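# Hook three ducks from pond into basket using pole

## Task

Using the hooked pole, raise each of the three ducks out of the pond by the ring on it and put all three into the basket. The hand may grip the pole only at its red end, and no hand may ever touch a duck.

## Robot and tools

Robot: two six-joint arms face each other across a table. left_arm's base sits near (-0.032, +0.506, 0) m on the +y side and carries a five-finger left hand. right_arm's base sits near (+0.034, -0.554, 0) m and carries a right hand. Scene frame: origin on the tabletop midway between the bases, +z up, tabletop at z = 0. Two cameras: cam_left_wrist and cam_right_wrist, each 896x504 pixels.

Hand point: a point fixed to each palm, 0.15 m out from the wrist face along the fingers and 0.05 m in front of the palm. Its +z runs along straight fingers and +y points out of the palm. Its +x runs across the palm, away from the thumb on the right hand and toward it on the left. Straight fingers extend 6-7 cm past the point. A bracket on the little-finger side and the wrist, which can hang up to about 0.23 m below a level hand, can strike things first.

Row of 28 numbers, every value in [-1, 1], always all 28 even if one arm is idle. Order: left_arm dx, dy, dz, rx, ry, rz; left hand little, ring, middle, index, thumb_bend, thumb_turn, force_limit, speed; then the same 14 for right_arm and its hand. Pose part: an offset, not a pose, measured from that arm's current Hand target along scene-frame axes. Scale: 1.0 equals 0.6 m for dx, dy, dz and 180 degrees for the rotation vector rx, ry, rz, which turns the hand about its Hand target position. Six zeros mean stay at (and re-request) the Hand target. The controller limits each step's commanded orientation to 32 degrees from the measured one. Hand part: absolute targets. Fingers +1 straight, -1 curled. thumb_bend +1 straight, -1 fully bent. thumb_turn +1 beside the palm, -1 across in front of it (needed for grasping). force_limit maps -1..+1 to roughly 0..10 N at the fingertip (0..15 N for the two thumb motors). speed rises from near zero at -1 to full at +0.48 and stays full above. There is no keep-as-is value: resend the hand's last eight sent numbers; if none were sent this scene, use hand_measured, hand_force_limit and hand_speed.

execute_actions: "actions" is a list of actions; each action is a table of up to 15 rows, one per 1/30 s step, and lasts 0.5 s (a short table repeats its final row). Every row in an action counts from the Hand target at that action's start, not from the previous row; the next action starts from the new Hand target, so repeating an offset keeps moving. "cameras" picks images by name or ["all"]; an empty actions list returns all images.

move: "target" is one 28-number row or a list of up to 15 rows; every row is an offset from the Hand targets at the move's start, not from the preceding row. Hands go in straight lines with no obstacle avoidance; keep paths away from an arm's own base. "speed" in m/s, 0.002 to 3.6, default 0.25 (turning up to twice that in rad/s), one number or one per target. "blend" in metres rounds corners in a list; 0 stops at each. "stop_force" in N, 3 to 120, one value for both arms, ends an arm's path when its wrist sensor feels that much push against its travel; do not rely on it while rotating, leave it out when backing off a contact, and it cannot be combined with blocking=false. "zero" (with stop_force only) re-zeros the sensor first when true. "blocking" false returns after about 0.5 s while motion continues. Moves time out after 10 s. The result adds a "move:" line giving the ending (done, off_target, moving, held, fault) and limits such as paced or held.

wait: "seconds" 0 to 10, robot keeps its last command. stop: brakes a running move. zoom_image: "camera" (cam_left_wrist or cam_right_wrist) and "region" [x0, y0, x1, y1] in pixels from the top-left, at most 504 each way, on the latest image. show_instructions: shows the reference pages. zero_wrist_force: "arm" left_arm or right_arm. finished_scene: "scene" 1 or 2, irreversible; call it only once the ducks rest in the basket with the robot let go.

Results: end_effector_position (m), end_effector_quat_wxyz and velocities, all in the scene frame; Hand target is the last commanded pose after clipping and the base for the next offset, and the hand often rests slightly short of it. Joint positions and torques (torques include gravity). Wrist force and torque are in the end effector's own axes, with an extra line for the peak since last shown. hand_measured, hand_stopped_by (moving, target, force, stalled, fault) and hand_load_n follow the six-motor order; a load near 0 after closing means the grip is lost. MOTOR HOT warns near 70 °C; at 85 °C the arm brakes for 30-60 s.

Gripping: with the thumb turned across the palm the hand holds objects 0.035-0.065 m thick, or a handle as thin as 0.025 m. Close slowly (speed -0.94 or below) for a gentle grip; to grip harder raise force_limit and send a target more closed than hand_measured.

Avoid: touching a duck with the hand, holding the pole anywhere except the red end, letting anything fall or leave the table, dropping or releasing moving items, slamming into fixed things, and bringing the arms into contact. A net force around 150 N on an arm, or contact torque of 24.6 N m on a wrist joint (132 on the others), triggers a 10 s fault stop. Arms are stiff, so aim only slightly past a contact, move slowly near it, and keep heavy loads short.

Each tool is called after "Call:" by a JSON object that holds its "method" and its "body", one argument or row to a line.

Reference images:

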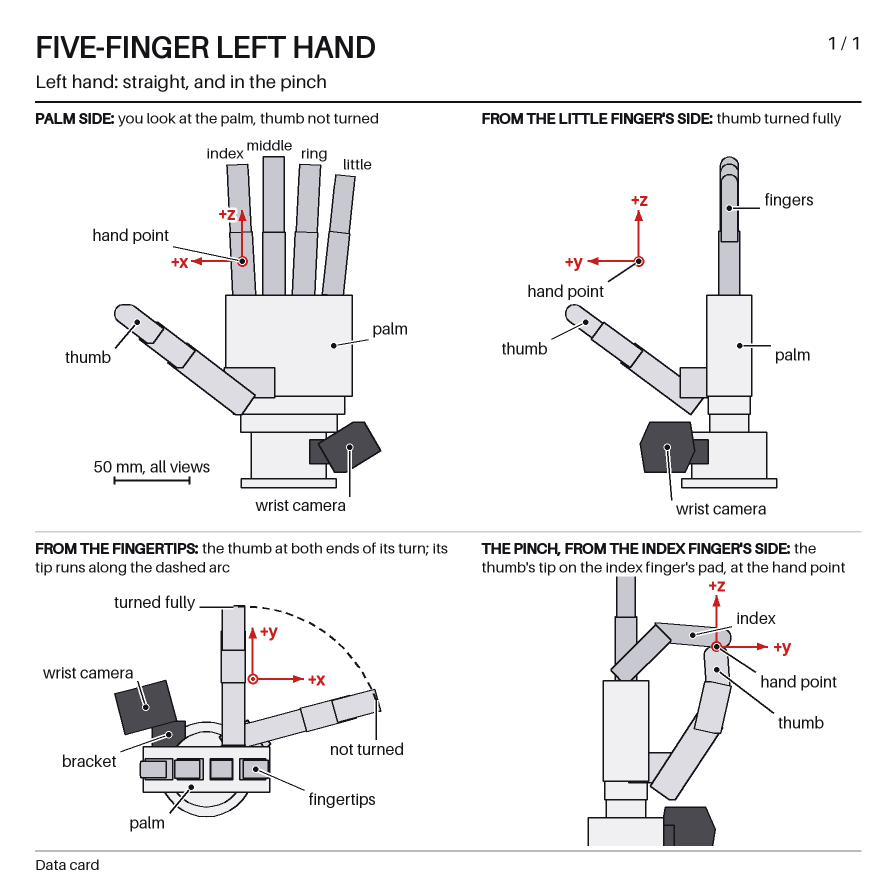

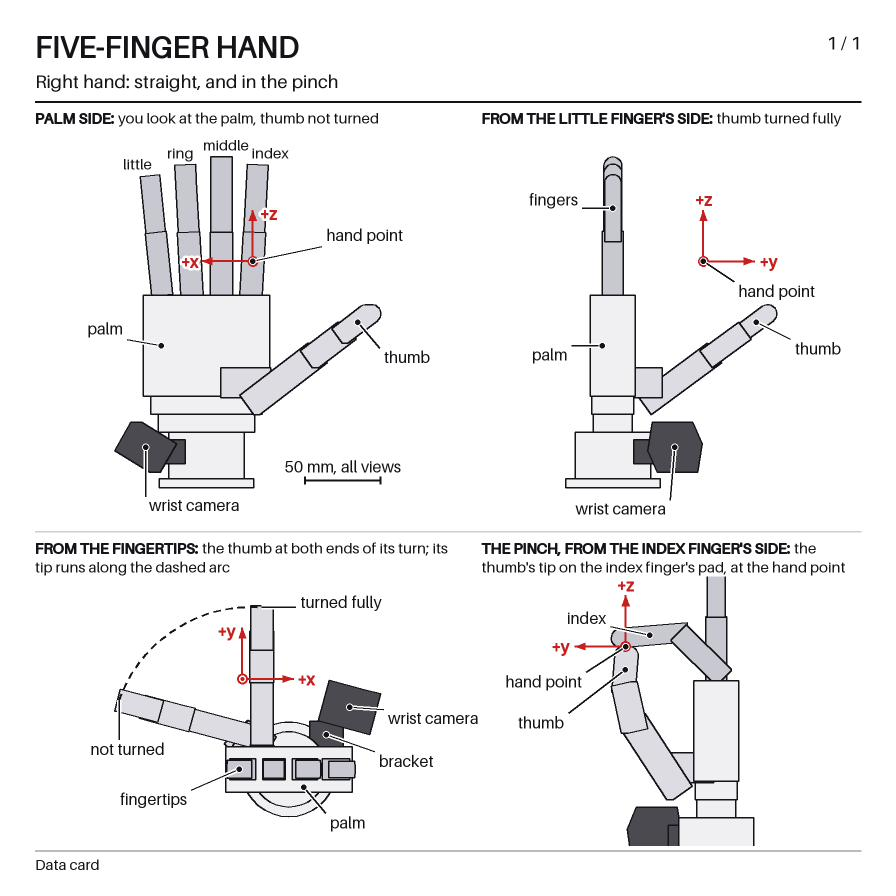

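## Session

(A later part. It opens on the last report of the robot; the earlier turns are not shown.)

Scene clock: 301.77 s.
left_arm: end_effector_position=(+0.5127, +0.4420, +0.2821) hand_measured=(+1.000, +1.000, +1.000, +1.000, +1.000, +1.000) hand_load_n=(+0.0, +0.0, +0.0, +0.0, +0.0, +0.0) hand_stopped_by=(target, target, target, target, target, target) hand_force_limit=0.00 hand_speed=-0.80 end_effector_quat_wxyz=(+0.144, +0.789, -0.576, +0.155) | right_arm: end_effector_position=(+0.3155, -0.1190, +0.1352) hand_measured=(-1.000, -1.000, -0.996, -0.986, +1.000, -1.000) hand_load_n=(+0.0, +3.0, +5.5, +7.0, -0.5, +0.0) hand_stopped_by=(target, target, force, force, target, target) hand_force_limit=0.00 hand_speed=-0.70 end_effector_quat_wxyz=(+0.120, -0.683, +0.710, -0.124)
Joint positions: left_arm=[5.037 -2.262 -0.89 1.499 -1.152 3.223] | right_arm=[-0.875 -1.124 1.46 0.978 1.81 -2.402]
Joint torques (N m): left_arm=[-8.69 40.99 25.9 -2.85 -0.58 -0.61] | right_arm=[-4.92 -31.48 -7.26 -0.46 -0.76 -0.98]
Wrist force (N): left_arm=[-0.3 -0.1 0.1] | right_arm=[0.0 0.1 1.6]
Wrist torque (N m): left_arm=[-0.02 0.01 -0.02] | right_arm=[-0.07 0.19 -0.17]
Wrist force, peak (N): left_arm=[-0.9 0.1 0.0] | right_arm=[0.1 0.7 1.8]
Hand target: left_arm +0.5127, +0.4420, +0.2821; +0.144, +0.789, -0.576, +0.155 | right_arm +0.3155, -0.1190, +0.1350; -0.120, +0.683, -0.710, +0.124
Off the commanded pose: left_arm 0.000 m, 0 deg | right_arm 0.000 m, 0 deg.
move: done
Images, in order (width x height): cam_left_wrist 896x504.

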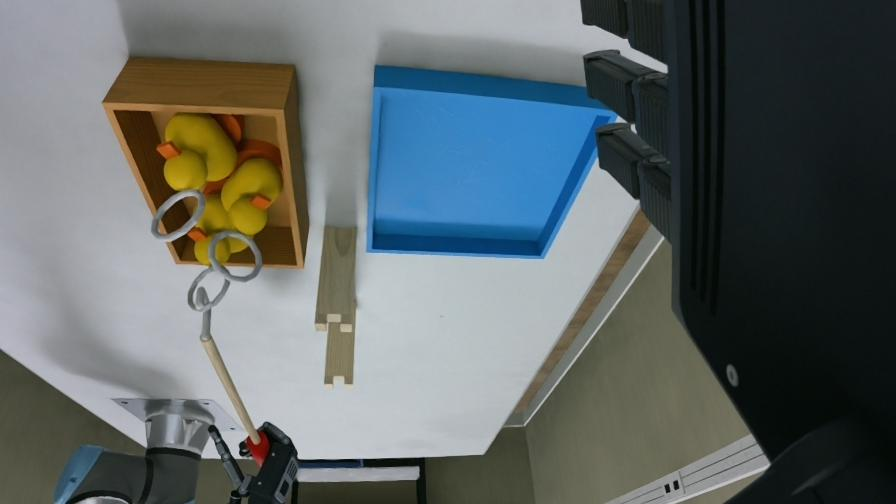

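Call:
{"method": "move", "body": {
  "target": [0,0,0,0,0,0,1,1,1,1,1,1,0,-0.8,0,0,-0.0233,0,0,0,-1,-1,-1,-1,1,-1,0,-0.7],
  "speed": 0.03,
  "cameras": ["cam_left_wrist"]
}}

Call:
{"method": "zoom_image", "body": {
  "camera": "cam_left_wrist",
  "region": [140, 160, 300, 360]
}}

Scene clock: 303.70 s.
left_arm: end_effector_position=(+0.5127, +0.4420, +0.2821) hand_measured=(+1.000, +1.000, +1.000, +1.000, +1.000, +1.000) hand_load_n=(+0.0, +0.0, +0.0, +0.0, +0.0, +0.0) hand_stopped_by=(target, target, target, target, target, target) hand_force_limit=0.00 hand_speed=-0.80 end_effector_quat_wxyz=(+0.144, +0.789, -0.576, +0.155) | right_arm: end_effector_position=(+0.3155, -0.1190, +0.1212) hand_measured=(-1.000, -1.000, -0.996, -0.986, +1.000, -1.000) hand_load_n=(+0.5, +3.0, +5.5, +6.5, +0.0, +0.0) hand_stopped_by=(target, target, force, force, target, target) hand_force_limit=0.00 hand_speed=-0.70 end_effector_quat_wxyz=(+0.120, -0.683, +0.710, -0.124)
Joint positions: left_arm=[5.037 -2.262 -0.89 1.499 -1.152 3.223] | right_arm=[-0.875 -1.112 1.481 0.946 1.81 -2.402]
Joint torques (N m): left_arm=[-9.53 40.53 25.71 -2.84 -0.59 -0.57] | right_arm=[-3.98 -28.41 -8.16 -0.13 0.09 -0.33]
Wrist force (N): left_arm=[-0.5 0.0 -0.1] | right_arm=[0.2 0.0 0.8]
Wrist torque (N m): left_arm=[0.00 0.02 -0.03] | right_arm=[-0.04 -0.02 -0.06]
Wrist force, peak (N): left_arm=[-0.9 -0.1 -0.3] | right_arm=[0.2 0.6 1.7]
Hand target: left_arm +0.5127, +0.4420, +0.2821; +0.144, +0.789, -0.576, +0.155 | right_arm +0.3155, -0.1190, +0.1211; -0.120, +0.683, -0.710, +0.124
Off the commanded pose: left_arm 0.000 m, 0 deg | right_arm 0.000 m, 0 deg.
move: done
Images, in order (width x height): cam_left_wrist 896x504.

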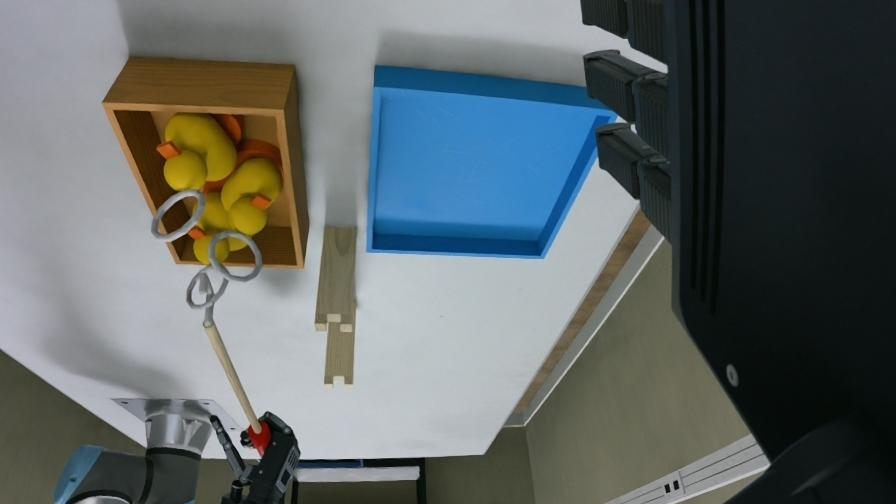

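Scaled by 2.520 from the camera's 896x504 image, which has a finer 1280x720 frame.

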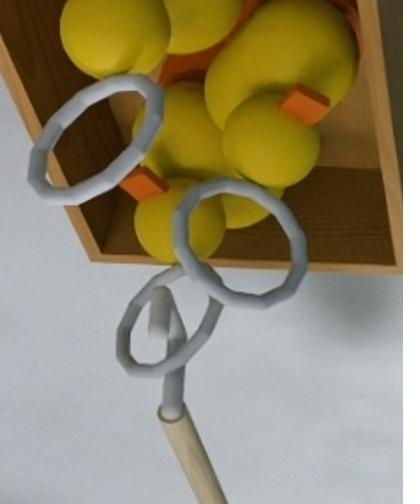

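Call:
{"method": "move", "body": {
  "target": [0,0,0,0,0,0,1,1,1,1,1,1,0,-0.8,0,0,-0.0117,0,0,0,-1,-1,-1,-1,1,-1,0,-0.7],
  "speed": 0.03,
  "cameras": ["cam_left_wrist"]
}}

Call:
{"method": "zoom_image", "body": {
  "camera": "cam_left_wrist",
  "region": [140, 160, 300, 360]
}}

Scene clock: 305.60 s.
left_arm: end_effector_position=(+0.5127, +0.4420, +0.2821) hand_measured=(+1.000, +1.000, +1.000, +1.000, +1.000, +1.000) hand_load_n=(+0.0, +0.0, +0.0, +0.0, -0.5, +0.0) hand_stopped_by=(target, target, target, target, target, target) hand_force_limit=0.00 hand_speed=-0.80 end_effector_quat_wxyz=(+0.144, +0.789, -0.576, +0.155) | right_arm: end_effector_position=(+0.3155, -0.1190, +0.1142) hand_measured=(-1.000, -1.000, -0.996, -0.986, +1.000, -1.000) hand_load_n=(+0.5, +3.0, +5.5, +6.5, +0.0, +0.5) hand_stopped_by=(target, target, force, force, target, target) hand_force_limit=0.00 hand_speed=-0.70 end_effector_quat_wxyz=(+0.120, -0.683, +0.710, -0.124)
Joint positions: left_arm=[5.037 -2.262 -0.89 1.499 -1.152 3.223] | right_arm=[-0.875 -1.106 1.491 0.93 1.81 -2.402]
Joint torques (N m): left_arm=[-9.09 40.87 25.76 -2.82 -0.66 -0.68] | right_arm=[-3.64 -28.53 -7.39 0 0.24 -0.05]
Wrist force (N): left_arm=[-0.2 0.0 -0.2] | right_arm=[0.3 -0.4 0.6]
Wrist torque (N m): left_arm=[0.01 -0.02 -0.01] | right_arm=[-0.09 -0.03 -0.07]
Wrist force, peak (N): left_arm=[-0.5 -0.4 -0.6] | right_arm=[0.3 -0.4 0.9]
Hand target: left_arm +0.5127, +0.4420, +0.2821; +0.144, +0.789, -0.576, +0.155 | right_arm +0.3155, -0.1190, +0.1140; -0.120, +0.683, -0.710, +0.124
Off the commanded pose: left_arm 0.000 m, 0 deg | right_arm 0.000 m, 0 deg.
move: done
Images, in order (width x height): cam_left_wrist 896x504.

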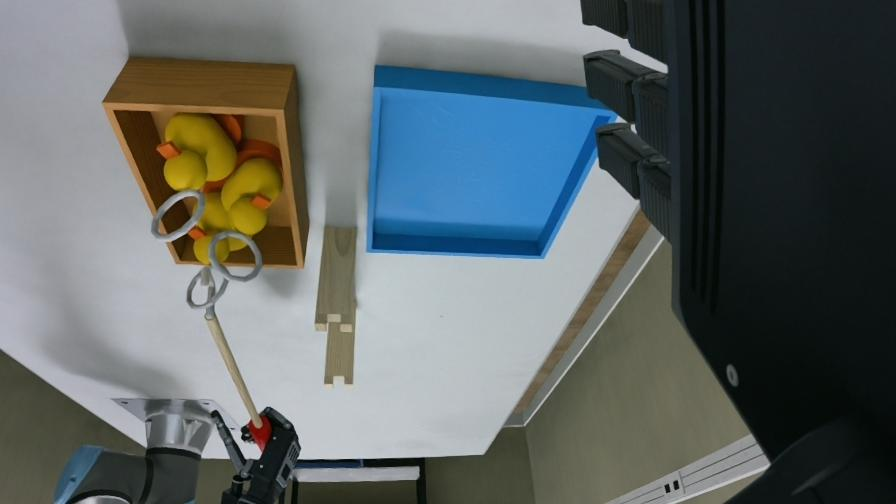

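Scaled by 2.520 from the camera's 896x504 image, which has a finer 1280x720 frame.

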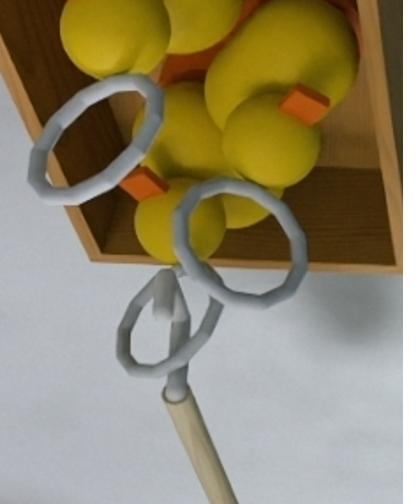

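Call:
{"method": "move", "body": {
  "target": [0,0,0,0,0,0,1,1,1,1,1,1,0,-0.8,-0.0016,-0.042,0,0,0,0,-1,-1,-1,-1,1,-1,0,-0.7],
  "speed": 0.03,
  "cameras": ["cam_left_wrist"]
}}

Call:
{"method": "zoom_image", "body": {
  "camera": "cam_left_wrist",
  "region": [140, 160, 300, 360]
}}

Scene clock: 309.77 s.
left_arm: end_effector_position=(+0.5127, +0.4420, +0.2821) hand_measured=(+1.000, +1.000, +1.000, +1.000, +1.000, +1.000) hand_load_n=(+0.0, +0.0, +0.0, +0.0, -0.5, +0.0) hand_stopped_by=(target, target, target, target, target, target) hand_force_limit=0.00 hand_speed=-0.80 end_effector_quat_wxyz=(+0.144, +0.789, -0.576, +0.155) | right_arm: end_effector_position=(+0.3145, -0.1441, +0.1140) hand_measured=(-1.000, -1.000, -0.996, -0.986, +1.000, -1.000) hand_load_n=(+0.0, +3.0, +5.5, +6.5, +0.0, +0.0) hand_stopped_by=(target, target, force, force, target, target) hand_force_limit=0.00 hand_speed=-0.70 end_effector_quat_wxyz=(+0.120, -0.683, +0.710, -0.124)
Joint positions: left_arm=[5.037 -2.262 -0.89 1.499 -1.152 3.223] | right_arm=[-0.916 -1.156 1.565 0.898 1.799 -2.443]
Joint torques (N m): left_arm=[-9.01 40.84 26.21 -2.85 -0.65 -0.8] | right_arm=[-6.28 -40.15 -4.57 0.22 -1.54 -1.79]
Wrist force (N): left_arm=[-0.5 0.1 0.0] | right_arm=[0.0 -0.3 0.4]
Wrist torque (N m): left_arm=[0.00 0.02 -0.03] | right_arm=[-0.03 -0.01 -0.09]
Wrist force, peak (N): left_arm=[-1.0 0.2 -0.4] | right_arm=[0.0 -0.4 1.1]
Hand target: left_arm +0.5127, +0.4420, +0.2821; +0.144, +0.789, -0.576, +0.155 | right_arm +0.3145, -0.1442, +0.1140; -0.120, +0.683, -0.710, +0.124
Off the commanded pose: left_arm 0.000 m, 0 deg | right_arm 0.000 m, 0 deg.
move: done
Images, in order (width x height): cam_left_wrist 896x504.

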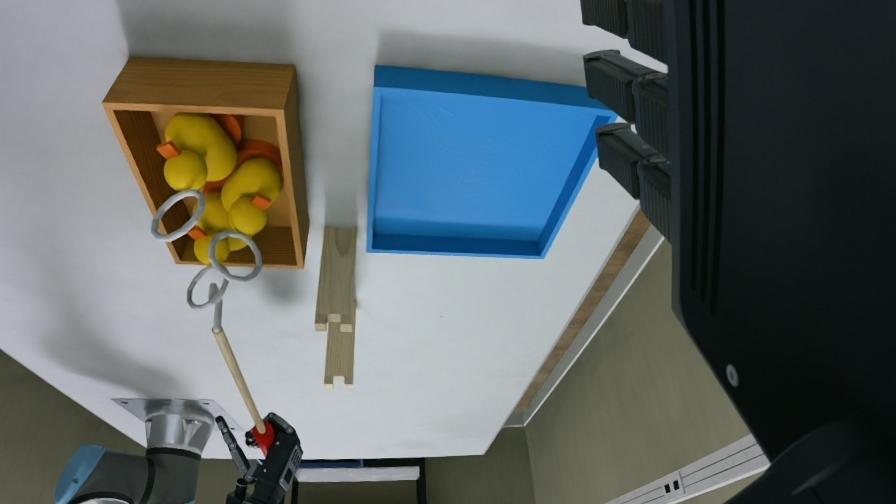

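Scaled by 2.520 from the camera's 896x504 image, which has a finer 1280x720 frame.

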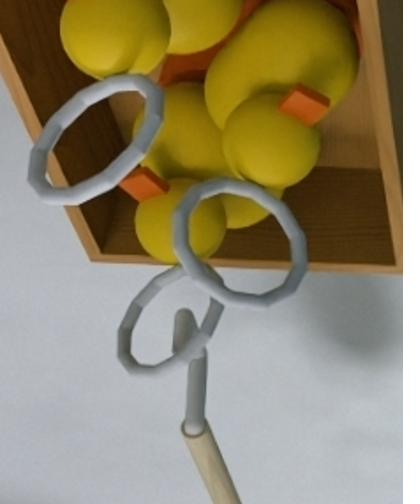

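Call:
{"method": "zoom_image", "body": {
  "camera": "cam_left_wrist",
  "region": [180, 255, 250, 335]
}}

Scaled by 6.300 from the camera's 896x504 image, which has a finer 1280x720 frame.

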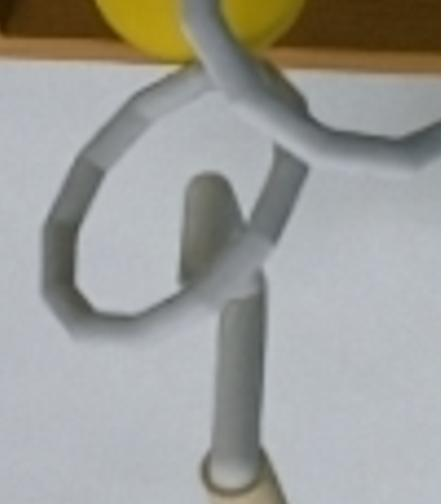

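Call:
{"method": "move", "body": {
  "target": [0,0,0,0,0,0,1,1,1,1,1,1,0,-0.8,-0.0025,-0.0667,0,0,0,0,-1,-1,-1,-1,1,-1,0,-0.7],
  "speed": 0.05,
  "cameras": ["cam_left_wrist"]
}}

Call:
{"method": "zoom_image", "body": {
  "camera": "cam_left_wrist",
  "region": [100, 80, 400, 360]
}}

Scene clock: 313.57 s.
left_arm: end_effector_position=(+0.5127, +0.4420, +0.2821) hand_measured=(+1.000, +1.000, +1.000, +1.000, +1.000, +1.000) hand_load_n=(+0.0, +0.0, +0.0, +0.0, -0.5, +0.0) hand_stopped_by=(target, target, target, target, target, target) hand_force_limit=0.00 hand_speed=-0.80 end_effector_quat_wxyz=(+0.144, +0.789, -0.576, +0.155) | right_arm: end_effector_position=(+0.3130, -0.1841, +0.1140) hand_measured=(-1.000, -1.000, -0.996, -0.986, +1.000, -1.000) hand_load_n=(+0.0, +3.0, +5.5, +6.5, +0.0, +0.0) hand_stopped_by=(target, target, force, force, target, target) hand_force_limit=0.00 hand_speed=-0.70 end_effector_quat_wxyz=(+0.120, -0.683, +0.710, -0.124)
Joint positions: left_arm=[5.037 -2.262 -0.89 1.499 -1.152 3.223] | right_arm=[-0.99 -1.235 1.673 0.852 1.779 -2.516]
Joint torques (N m): left_arm=[-9.5 41.14 26.22 -2.74 -0.53 -0.81] | right_arm=[-7.23 -38.34 -5.89 0.16 -1.64 -1.97]
Wrist force (N): left_arm=[-0.3 -0.1 -0.1] | right_arm=[0.1 -0.2 0.9]
Wrist torque (N m): left_arm=[-0.01 0.00 -0.02] | right_arm=[-0.05 -0.01 -0.05]
Wrist force, peak (N): left_arm=[-0.8 -0.1 -0.3] | right_arm=[0.5 -0.4 1.0]
Hand target: left_arm +0.5127, +0.4420, +0.2821; +0.144, +0.789, -0.576, +0.155 | right_arm +0.3130, -0.1842, +0.1140; -0.120, +0.683, -0.710, +0.124
Off the commanded pose: left_arm 0.000 m, 0 deg | right_arm 0.000 m, 0 deg.
move: done
Images, in order (width x height): cam_left_wrist 896x504.

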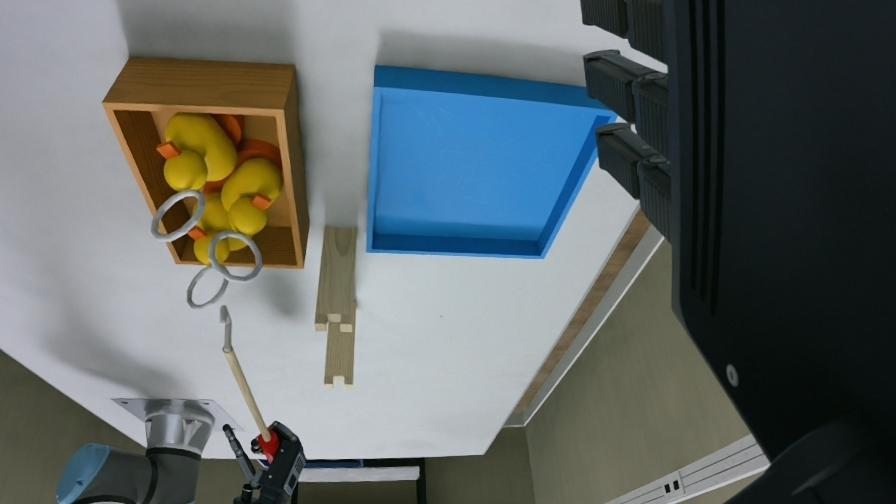

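Scaled by 1.680 from the camera's 896x504 image, which has a finer 1280x720 frame.

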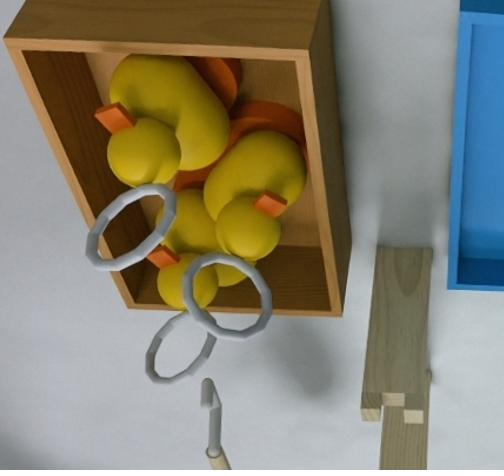

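Call:
{"method": "move", "body": {
  "target": [0,0,0,0,0,0,1,1,1,1,1,1,0,-0.8,-0.002,-0.1,0.1,0,0,0,-1,-1,-1,-1,1,-1,0,-0.7],
  "speed": 0.1,
  "cameras": ["cam_left_wrist"]
}}

Call:
{"method": "zoom_image", "body": {
  "camera": "cam_left_wrist",
  "region": [100, 80, 300, 320]
}}

Scene clock: 316.57 s.
left_arm: end_effector_position=(+0.5127, +0.4420, +0.2821) hand_measured=(+1.000, +1.000, +1.000, +1.000, +1.000, +1.000) hand_load_n=(+0.0, +0.0, +0.0, +0.0, +0.0, +0.0) hand_stopped_by=(target, target, target, target, target, target) hand_force_limit=0.00 hand_speed=-0.80 end_effector_quat_wxyz=(+0.144, +0.789, -0.576, +0.155) | right_arm: end_effector_position=(+0.3118, -0.2441, +0.1739) hand_measured=(-1.000, -1.000, -0.996, -0.986, +1.000, -1.000) hand_load_n=(+0.0, +3.0, +5.5, +6.5, +0.0, +0.0) hand_stopped_by=(target, target, force, force, target, target) hand_force_limit=0.00 hand_speed=-0.70 end_effector_quat_wxyz=(+0.120, -0.683, +0.710, -0.124)
Joint positions: left_arm=[5.037 -2.262 -0.89 1.499 -1.152 3.223] | right_arm=[-1.125 -1.402 1.718 0.949 1.74 -2.648]
Joint torques (N m): left_arm=[-8.24 41.93 25.89 -2.74 -0.62 -0.82] | right_arm=[-6.19 -30.34 -8.27 4.48 -1.65 -2.11]
Wrist force (N): left_arm=[-0.4 -0.4 -0.1] | right_arm=[0.0 -0.3 0.5]
Wrist torque (N m): left_arm=[-0.06 0.02 -0.02] | right_arm=[0.04 0.00 -0.07]
Wrist force, peak (N): left_arm=[-0.8 0.1 -0.5] | right_arm=[-0.1 -0.1 1.2]
Hand target: left_arm +0.5127, +0.4420, +0.2821; +0.144, +0.789, -0.576, +0.155 | right_arm +0.3118, -0.2442, +0.1740; -0.120, +0.683, -0.710, +0.124
Off the commanded pose: left_arm 0.000 m, 0 deg | right_arm 0.000 m, 0 deg.
move: done
Images, in order (width x height): cam_left_wrist 896x504.

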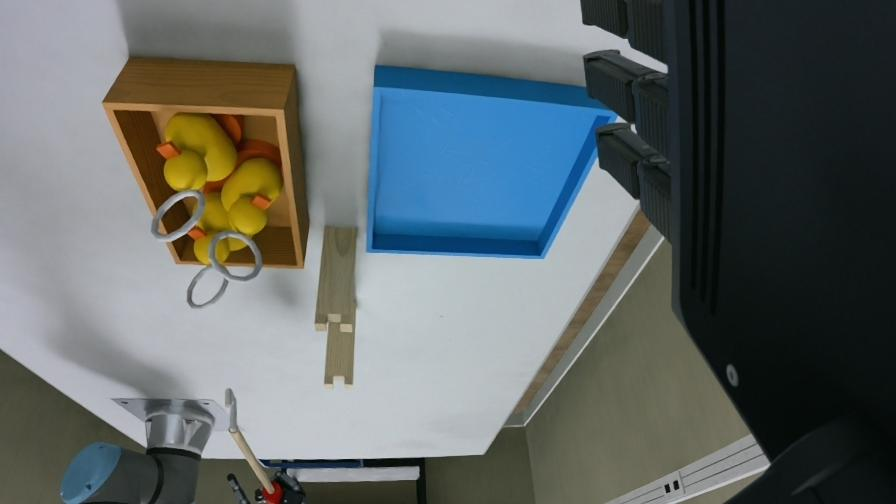

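Scaled by 2.100 from the camera's 896x504 image, which has a finer 1280x720 frame.

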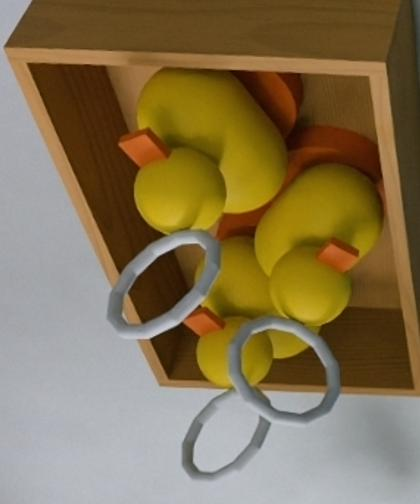

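Call:
{"method": "finished_scene", "body": {
  "scene": 2
}}

The scene is finished: the task was done.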